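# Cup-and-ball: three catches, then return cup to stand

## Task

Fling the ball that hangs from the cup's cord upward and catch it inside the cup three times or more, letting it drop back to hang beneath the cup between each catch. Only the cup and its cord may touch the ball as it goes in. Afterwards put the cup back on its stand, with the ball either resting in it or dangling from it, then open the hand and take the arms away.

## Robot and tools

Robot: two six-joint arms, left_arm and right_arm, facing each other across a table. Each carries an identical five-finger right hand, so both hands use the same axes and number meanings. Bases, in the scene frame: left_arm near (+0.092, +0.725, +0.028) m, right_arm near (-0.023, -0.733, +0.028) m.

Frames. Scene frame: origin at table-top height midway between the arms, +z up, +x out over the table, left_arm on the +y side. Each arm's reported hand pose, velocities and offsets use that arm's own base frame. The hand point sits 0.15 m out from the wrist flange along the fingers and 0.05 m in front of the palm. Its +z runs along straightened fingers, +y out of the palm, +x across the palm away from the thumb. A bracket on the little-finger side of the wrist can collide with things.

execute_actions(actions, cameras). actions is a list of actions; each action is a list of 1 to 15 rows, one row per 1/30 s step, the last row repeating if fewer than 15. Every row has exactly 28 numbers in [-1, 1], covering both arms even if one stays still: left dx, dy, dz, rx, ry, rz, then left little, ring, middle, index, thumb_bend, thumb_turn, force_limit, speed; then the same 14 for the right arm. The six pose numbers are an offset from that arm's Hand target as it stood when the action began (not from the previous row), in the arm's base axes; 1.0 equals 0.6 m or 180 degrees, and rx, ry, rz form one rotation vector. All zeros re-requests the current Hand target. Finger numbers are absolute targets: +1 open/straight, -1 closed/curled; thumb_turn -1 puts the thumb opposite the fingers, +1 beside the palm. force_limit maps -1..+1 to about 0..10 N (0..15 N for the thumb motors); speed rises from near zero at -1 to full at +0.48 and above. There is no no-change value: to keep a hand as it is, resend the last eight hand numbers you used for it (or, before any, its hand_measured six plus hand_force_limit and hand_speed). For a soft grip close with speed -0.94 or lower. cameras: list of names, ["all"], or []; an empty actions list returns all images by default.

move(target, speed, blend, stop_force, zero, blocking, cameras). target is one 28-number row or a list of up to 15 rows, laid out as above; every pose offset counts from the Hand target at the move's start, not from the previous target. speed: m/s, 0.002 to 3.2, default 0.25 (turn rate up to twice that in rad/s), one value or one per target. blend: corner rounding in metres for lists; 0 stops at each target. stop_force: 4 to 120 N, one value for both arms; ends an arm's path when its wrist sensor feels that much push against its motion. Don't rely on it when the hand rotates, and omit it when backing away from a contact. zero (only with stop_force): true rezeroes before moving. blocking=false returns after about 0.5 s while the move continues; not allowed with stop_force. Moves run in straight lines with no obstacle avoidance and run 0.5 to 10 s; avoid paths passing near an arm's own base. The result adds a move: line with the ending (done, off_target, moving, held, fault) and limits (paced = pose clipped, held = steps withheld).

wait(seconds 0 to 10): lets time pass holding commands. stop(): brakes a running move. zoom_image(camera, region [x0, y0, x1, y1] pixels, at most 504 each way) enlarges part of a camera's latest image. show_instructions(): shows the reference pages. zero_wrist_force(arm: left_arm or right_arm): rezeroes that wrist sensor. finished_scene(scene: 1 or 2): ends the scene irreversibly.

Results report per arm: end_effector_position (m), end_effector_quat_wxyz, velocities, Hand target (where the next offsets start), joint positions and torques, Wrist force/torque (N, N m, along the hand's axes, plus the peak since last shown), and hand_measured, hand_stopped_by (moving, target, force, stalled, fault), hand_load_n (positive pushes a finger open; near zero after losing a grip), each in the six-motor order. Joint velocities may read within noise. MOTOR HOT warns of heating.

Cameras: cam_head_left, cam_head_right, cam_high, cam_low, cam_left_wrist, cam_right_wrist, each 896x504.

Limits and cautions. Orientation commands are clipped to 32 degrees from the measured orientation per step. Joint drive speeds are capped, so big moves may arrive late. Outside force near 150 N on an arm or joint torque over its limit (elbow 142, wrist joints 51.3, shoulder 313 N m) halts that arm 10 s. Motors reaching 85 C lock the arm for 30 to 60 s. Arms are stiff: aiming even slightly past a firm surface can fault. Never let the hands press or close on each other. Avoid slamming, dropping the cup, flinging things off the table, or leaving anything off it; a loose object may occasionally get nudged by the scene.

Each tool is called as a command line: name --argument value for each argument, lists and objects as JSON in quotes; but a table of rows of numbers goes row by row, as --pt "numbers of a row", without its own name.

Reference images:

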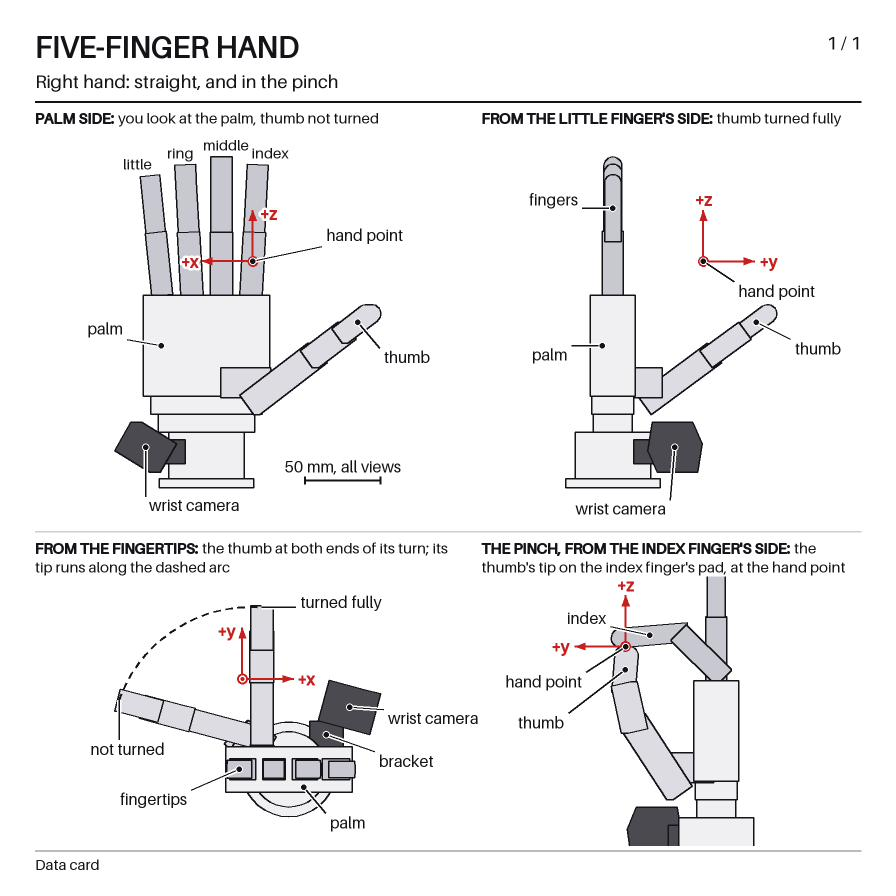

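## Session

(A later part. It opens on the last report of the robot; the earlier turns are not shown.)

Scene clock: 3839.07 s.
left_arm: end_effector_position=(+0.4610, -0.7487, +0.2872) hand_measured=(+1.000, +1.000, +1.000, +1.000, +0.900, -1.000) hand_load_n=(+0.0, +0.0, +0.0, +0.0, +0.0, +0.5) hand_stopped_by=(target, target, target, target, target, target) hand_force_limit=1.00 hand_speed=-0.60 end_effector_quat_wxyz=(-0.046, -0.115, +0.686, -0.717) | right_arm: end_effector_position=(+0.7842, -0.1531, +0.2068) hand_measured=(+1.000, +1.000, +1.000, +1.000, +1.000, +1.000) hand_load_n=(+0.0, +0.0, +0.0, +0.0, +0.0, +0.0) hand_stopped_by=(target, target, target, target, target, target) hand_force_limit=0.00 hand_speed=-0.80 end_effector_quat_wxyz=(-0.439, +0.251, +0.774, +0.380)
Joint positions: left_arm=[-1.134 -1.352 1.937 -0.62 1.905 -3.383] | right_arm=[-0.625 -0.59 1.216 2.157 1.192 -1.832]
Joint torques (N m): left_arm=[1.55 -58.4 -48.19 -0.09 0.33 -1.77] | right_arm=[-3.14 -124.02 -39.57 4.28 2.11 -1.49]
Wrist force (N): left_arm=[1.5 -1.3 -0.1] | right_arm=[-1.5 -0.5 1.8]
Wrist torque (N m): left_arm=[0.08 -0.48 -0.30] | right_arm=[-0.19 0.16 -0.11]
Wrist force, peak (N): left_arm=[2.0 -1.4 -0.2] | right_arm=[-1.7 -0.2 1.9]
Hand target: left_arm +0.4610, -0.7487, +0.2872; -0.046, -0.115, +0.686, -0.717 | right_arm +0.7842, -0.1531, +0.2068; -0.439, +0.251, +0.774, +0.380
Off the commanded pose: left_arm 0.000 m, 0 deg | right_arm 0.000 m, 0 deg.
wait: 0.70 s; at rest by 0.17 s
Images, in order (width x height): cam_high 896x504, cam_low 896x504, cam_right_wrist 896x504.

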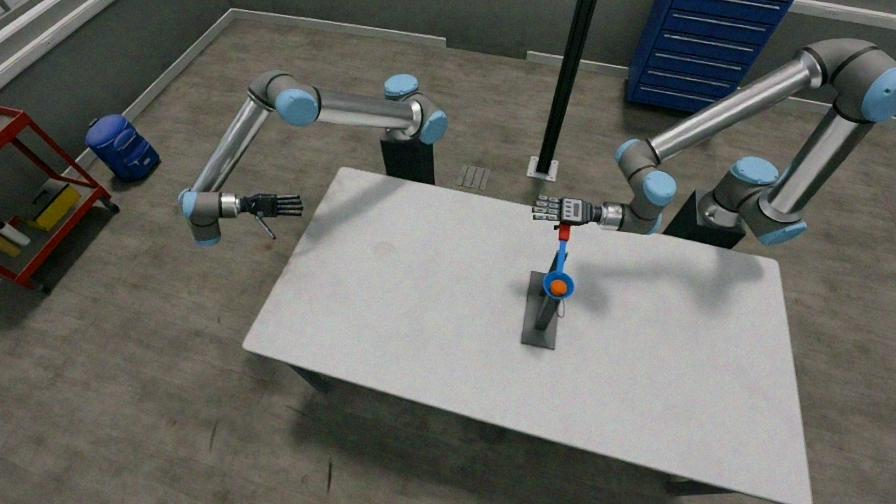

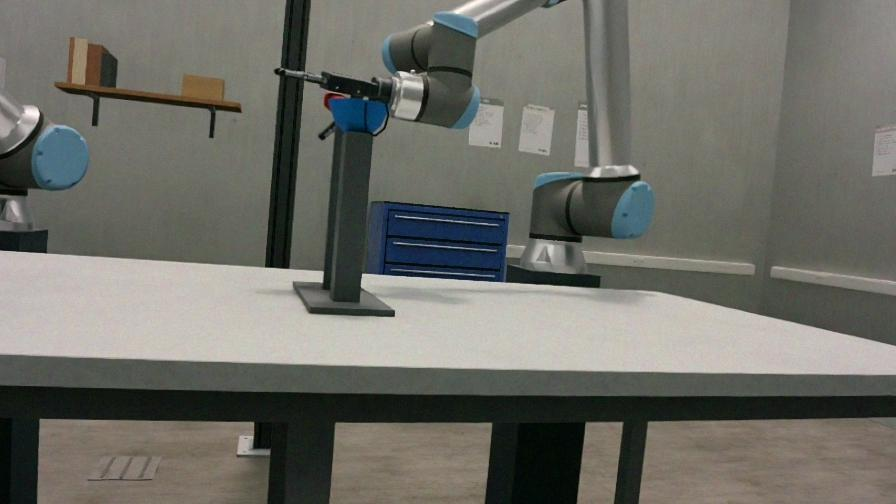

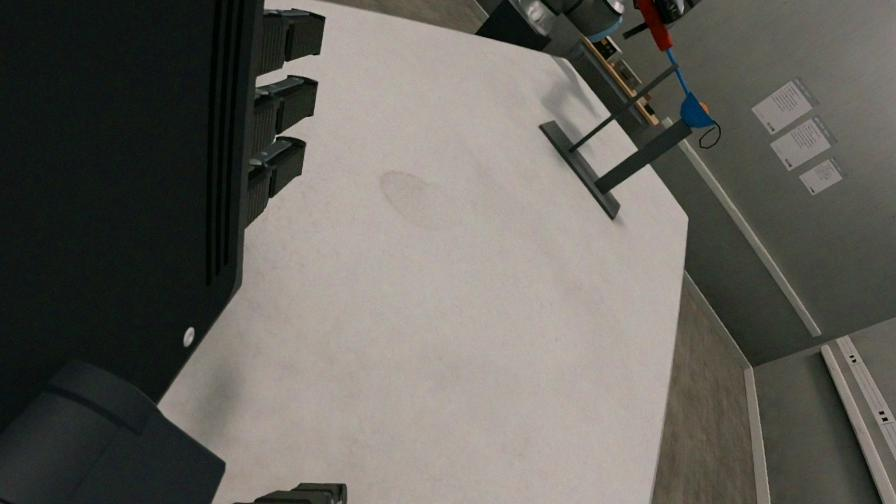

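move --pt "0 0 0.02 0 0 0 1 1 1 1 0.9 -1 1 -0.6 0 0 0 0 0 0 1 1 1 1 1 1 0 -0.8" --pt "-0.01 0.42 0.03 0 0 0 1 1 1 1 0.9 -1 1 -0.6 0 0 0 0 0 0 1 1 1 1 1 1 0 -0.8" --speed '[0.03,0.12]' --cameras '["cam_low","cam_right_wrist","cam_high","cam_head_left"]'

zoom_image --camera "cam_low" --region '[300, 60, 420, 150]'

zoom_image --camera "cam_right_wrist" --region '[615, 0, 735, 140]'

zoom_image --camera "cam_high" --region '[520, 190, 600, 310]'

zoom_image --camera "cam_head_left" --region '[385, 222, 455, 332]'

Scene clock: 3878.23 s.
left_arm: end_effector_position=(+0.4550, -0.4968, +0.3052) hand_measured=(+1.000, +1.000, +1.000, +1.000, +0.900, -1.000) hand_load_n=(+0.0, +0.0, +0.0, +0.0, +0.0, +0.0) hand_stopped_by=(target, target, target, target, target, target) hand_force_limit=1.00 hand_speed=-0.60 end_effector_quat_wxyz=(-0.046, -0.115, +0.686, -0.717) | right_arm: end_effector_position=(+0.7842, -0.1531, +0.2068) hand_measured=(+1.000, +1.000, +1.000, +1.000, +1.000, +1.000) hand_load_n=(+0.0, +0.0, +0.0, +0.0, +0.0, +0.0) hand_stopped_by=(target, target, target, target, target, target) hand_force_limit=0.00 hand_speed=-0.80 end_effector_quat_wxyz=(-0.439, +0.251, +0.774, +0.380)
Joint positions: left_arm=[-0.889 -1.647 2.22 -0.613 2.15 -3.394] | right_arm=[-0.625 -0.59 1.216 2.157 1.192 -1.832]
Joint torques (N m): left_arm=[10.16 -36.88 -23.48 0 3.32 -3.92] | right_arm=[-2.59 -123.42 -39.65 4.38 2.03 -1.6]
Wrist force (N): left_arm=[1.9 -0.8 0.4] | right_arm=[-1.3 -0.6 1.6]
Wrist torque (N m): left_arm=[0.21 -0.53 0.01] | right_arm=[-0.20 0.12 -0.09]
Wrist force, peak (N): left_arm=[2.1 -1.7 -0.1] | right_arm=[-1.8 -0.4 1.9]
Hand target: left_arm +0.4550, -0.4967, +0.3052; -0.046, -0.115, +0.686, -0.717 | right_arm +0.7842, -0.1531, +0.2068; -0.439, +0.251, +0.774, +0.380
Off the commanded pose: left_arm 0.000 m, 0 deg | right_arm 0.000 m, 0 deg.
move: done
Images, in order (width x height): cam_head_left 896x504, cam_high 896x504, cam_low 896x504, cam_right_wrist 896x504.

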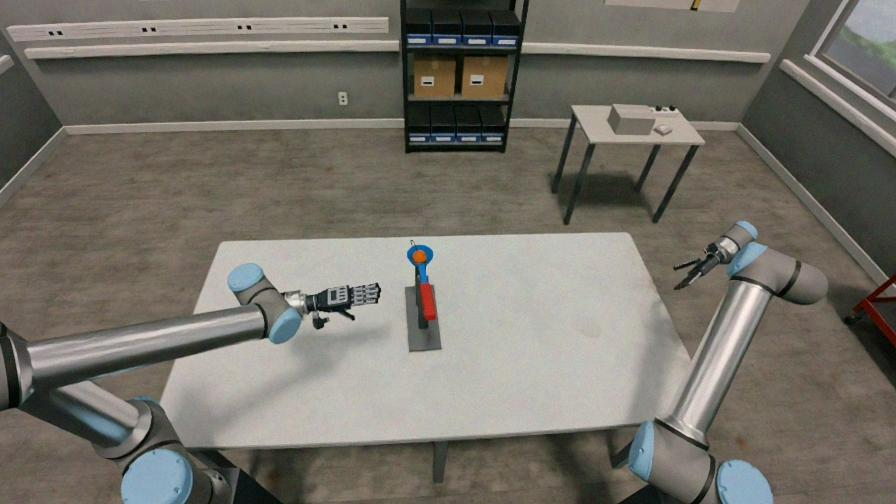

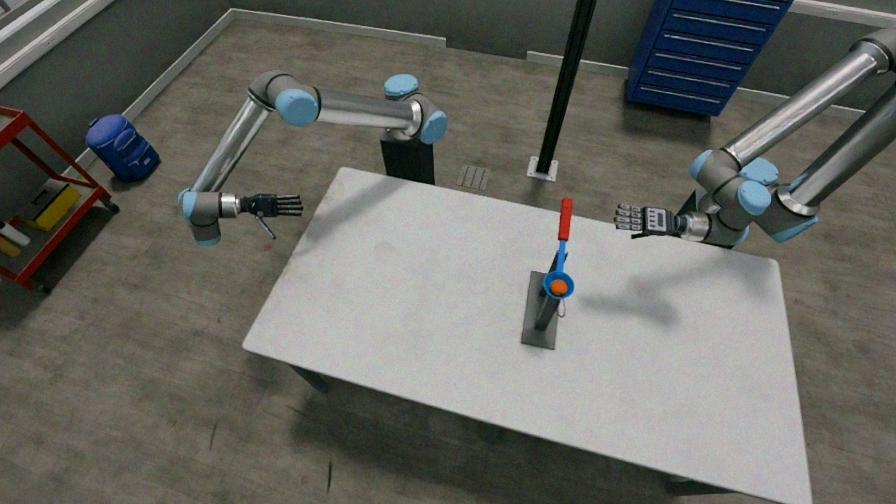

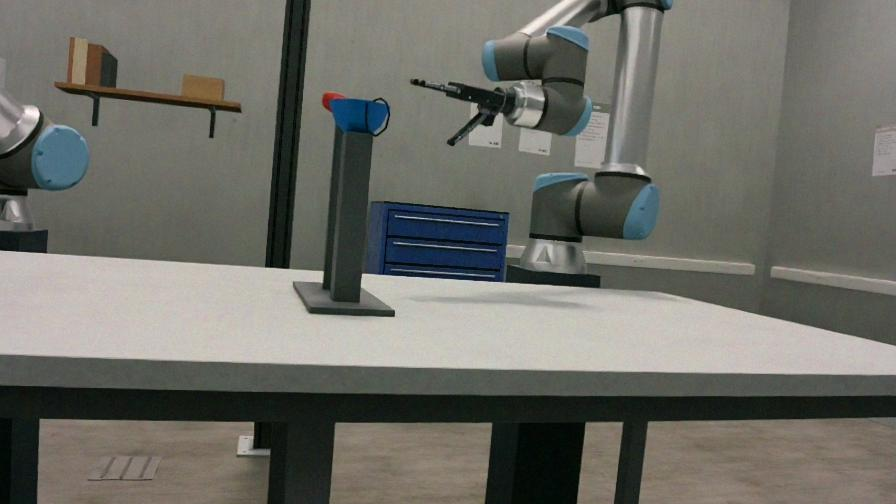

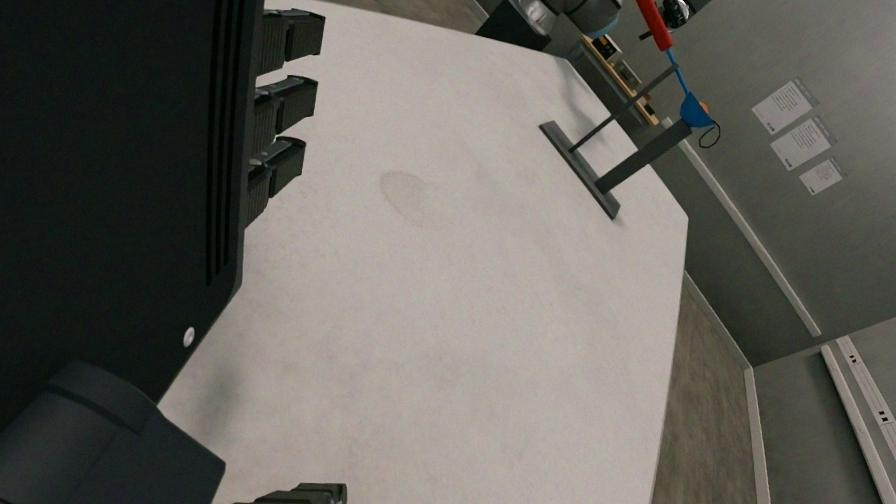

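Scaled by 4.200.

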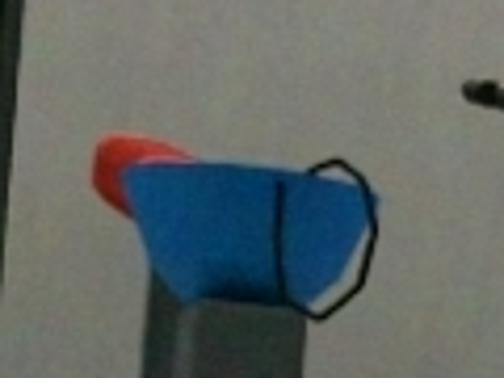

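Scaled by 3.600.

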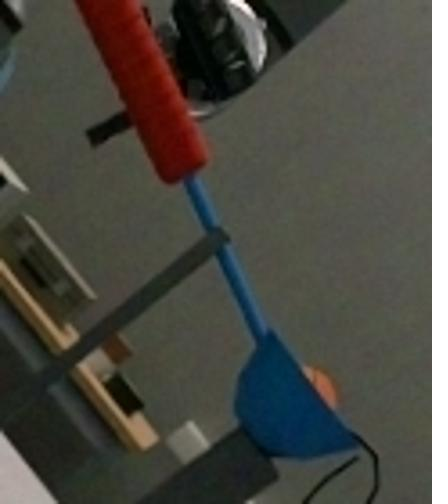

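Scaled by 4.200.

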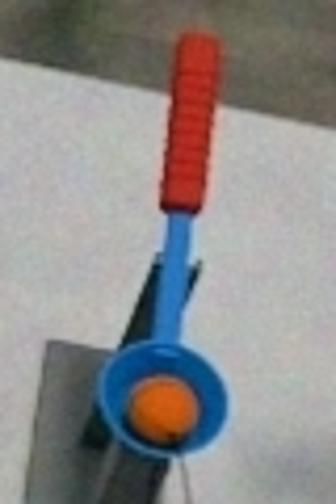

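Scaled by 4.582.

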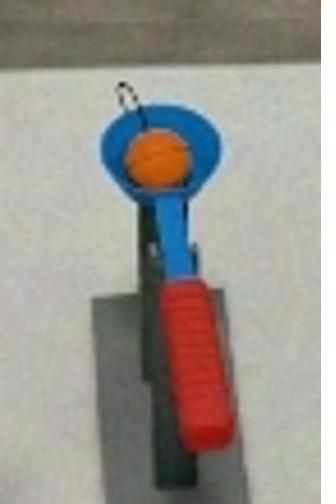

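move --target '[0,0.25,0.1,0,0,0,1,1,1,1,0.9,-1,1,-0.6,0,0,0,0,0,0,1,1,1,1,1,1,0,-0.8]' --speed 0.2 --cameras '["cam_low","cam_high"]'

zoom_image --camera "cam_high" --region '[520, 190, 600, 310]'

Scene clock: 3895.17 s.
left_arm: end_effector_position=(+0.4550, -0.3468, +0.3652) hand_measured=(+1.000, +1.000, +1.000, +1.000, +0.900, -1.000) hand_load_n=(+0.0, +0.0, +0.0, +0.0, +0.0, +0.0) hand_stopped_by=(target, target, target, target, target, target) hand_force_limit=1.00 hand_speed=-0.60 end_effector_quat_wxyz=(-0.046, -0.115, +0.686, -0.717) | right_arm: end_effector_position=(+0.7842, -0.1531, +0.2068) hand_measured=(+1.000, +1.000, +1.000, +1.000, +1.000, +1.000) hand_load_n=(+0.0, +0.0, +0.0, +0.0, +0.0, +0.0) hand_stopped_by=(target, target, target, target, target, target) hand_force_limit=0.00 hand_speed=-0.80 end_effector_quat_wxyz=(-0.439, +0.251, +0.774, +0.380)
Joint positions: left_arm=[-0.622 -1.812 2.234 -0.473 2.417 -3.409] | right_arm=[-0.625 -0.59 1.216 2.157 1.192 -1.832]
Joint torques (N m): left_arm=[12.59 -24.51 -50.79 0.48 2.27 -3.89] | right_arm=[-3.94 -124.66 -39.9 4.37 2.02 -1.59]
Wrist force (N): left_arm=[1.9 -0.8 0.4] | right_arm=[-1.7 -0.4 1.5]
Wrist torque (N m): left_arm=[0.19 -0.50 0.00] | right_arm=[-0.17 0.20 -0.12]
Wrist force, peak (N): left_arm=[2.0 -1.3 -0.7] | right_arm=[-1.9 -0.4 1.9]
Hand target: left_arm +0.4550, -0.3467, +0.3652; -0.046, -0.115, +0.686, -0.717 | right_arm +0.7842, -0.1531, +0.2068; -0.439, +0.251, +0.774, +0.380
Off the commanded pose: left_arm 0.000 m, 0 deg | right_arm 0.000 m, 0 deg.
move: done
Images, in order (width x height): cam_high 896x504, cam_low 896x504.

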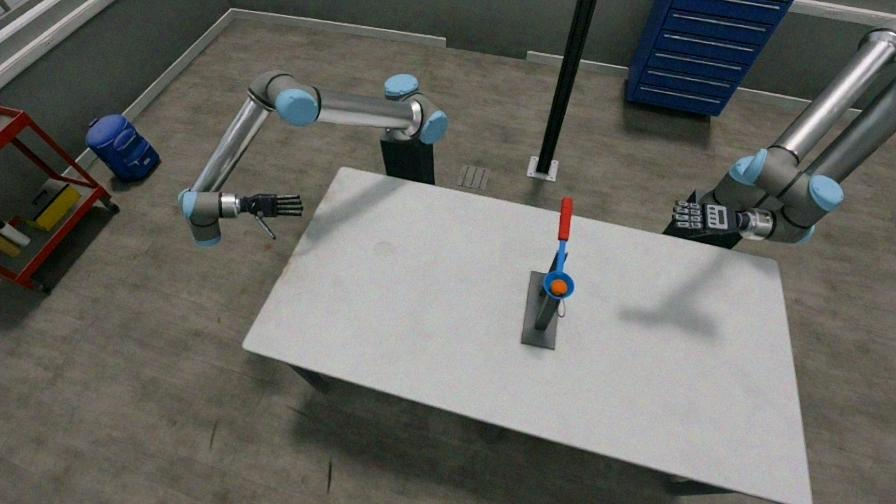

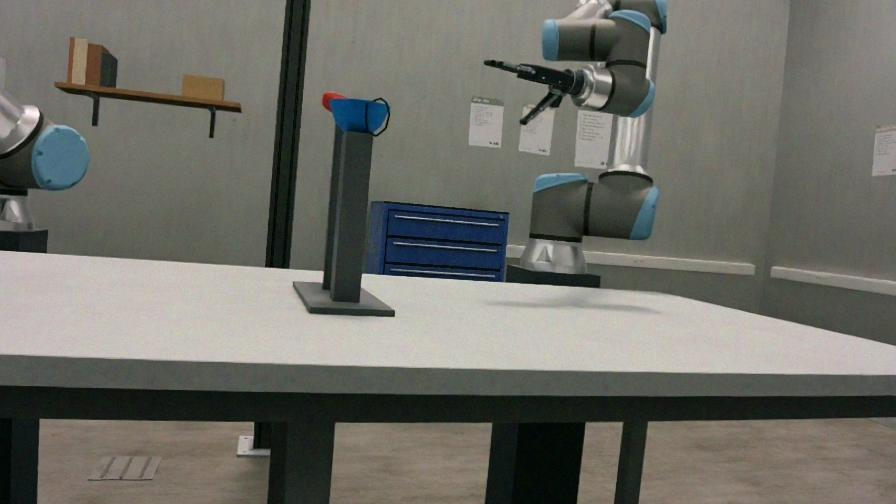

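Scaled by 4.200.

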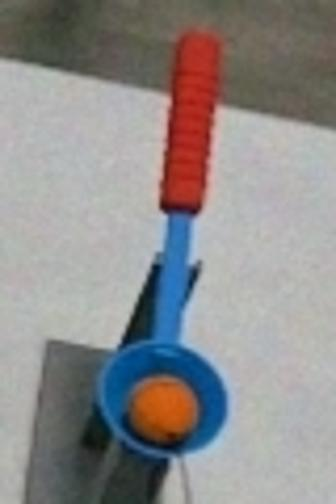

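The cup is back on its stand with the ball in it and the hand is clear, so I'm ending scene 1.

finished_scene --scene 1

The scene is finished: the task was done.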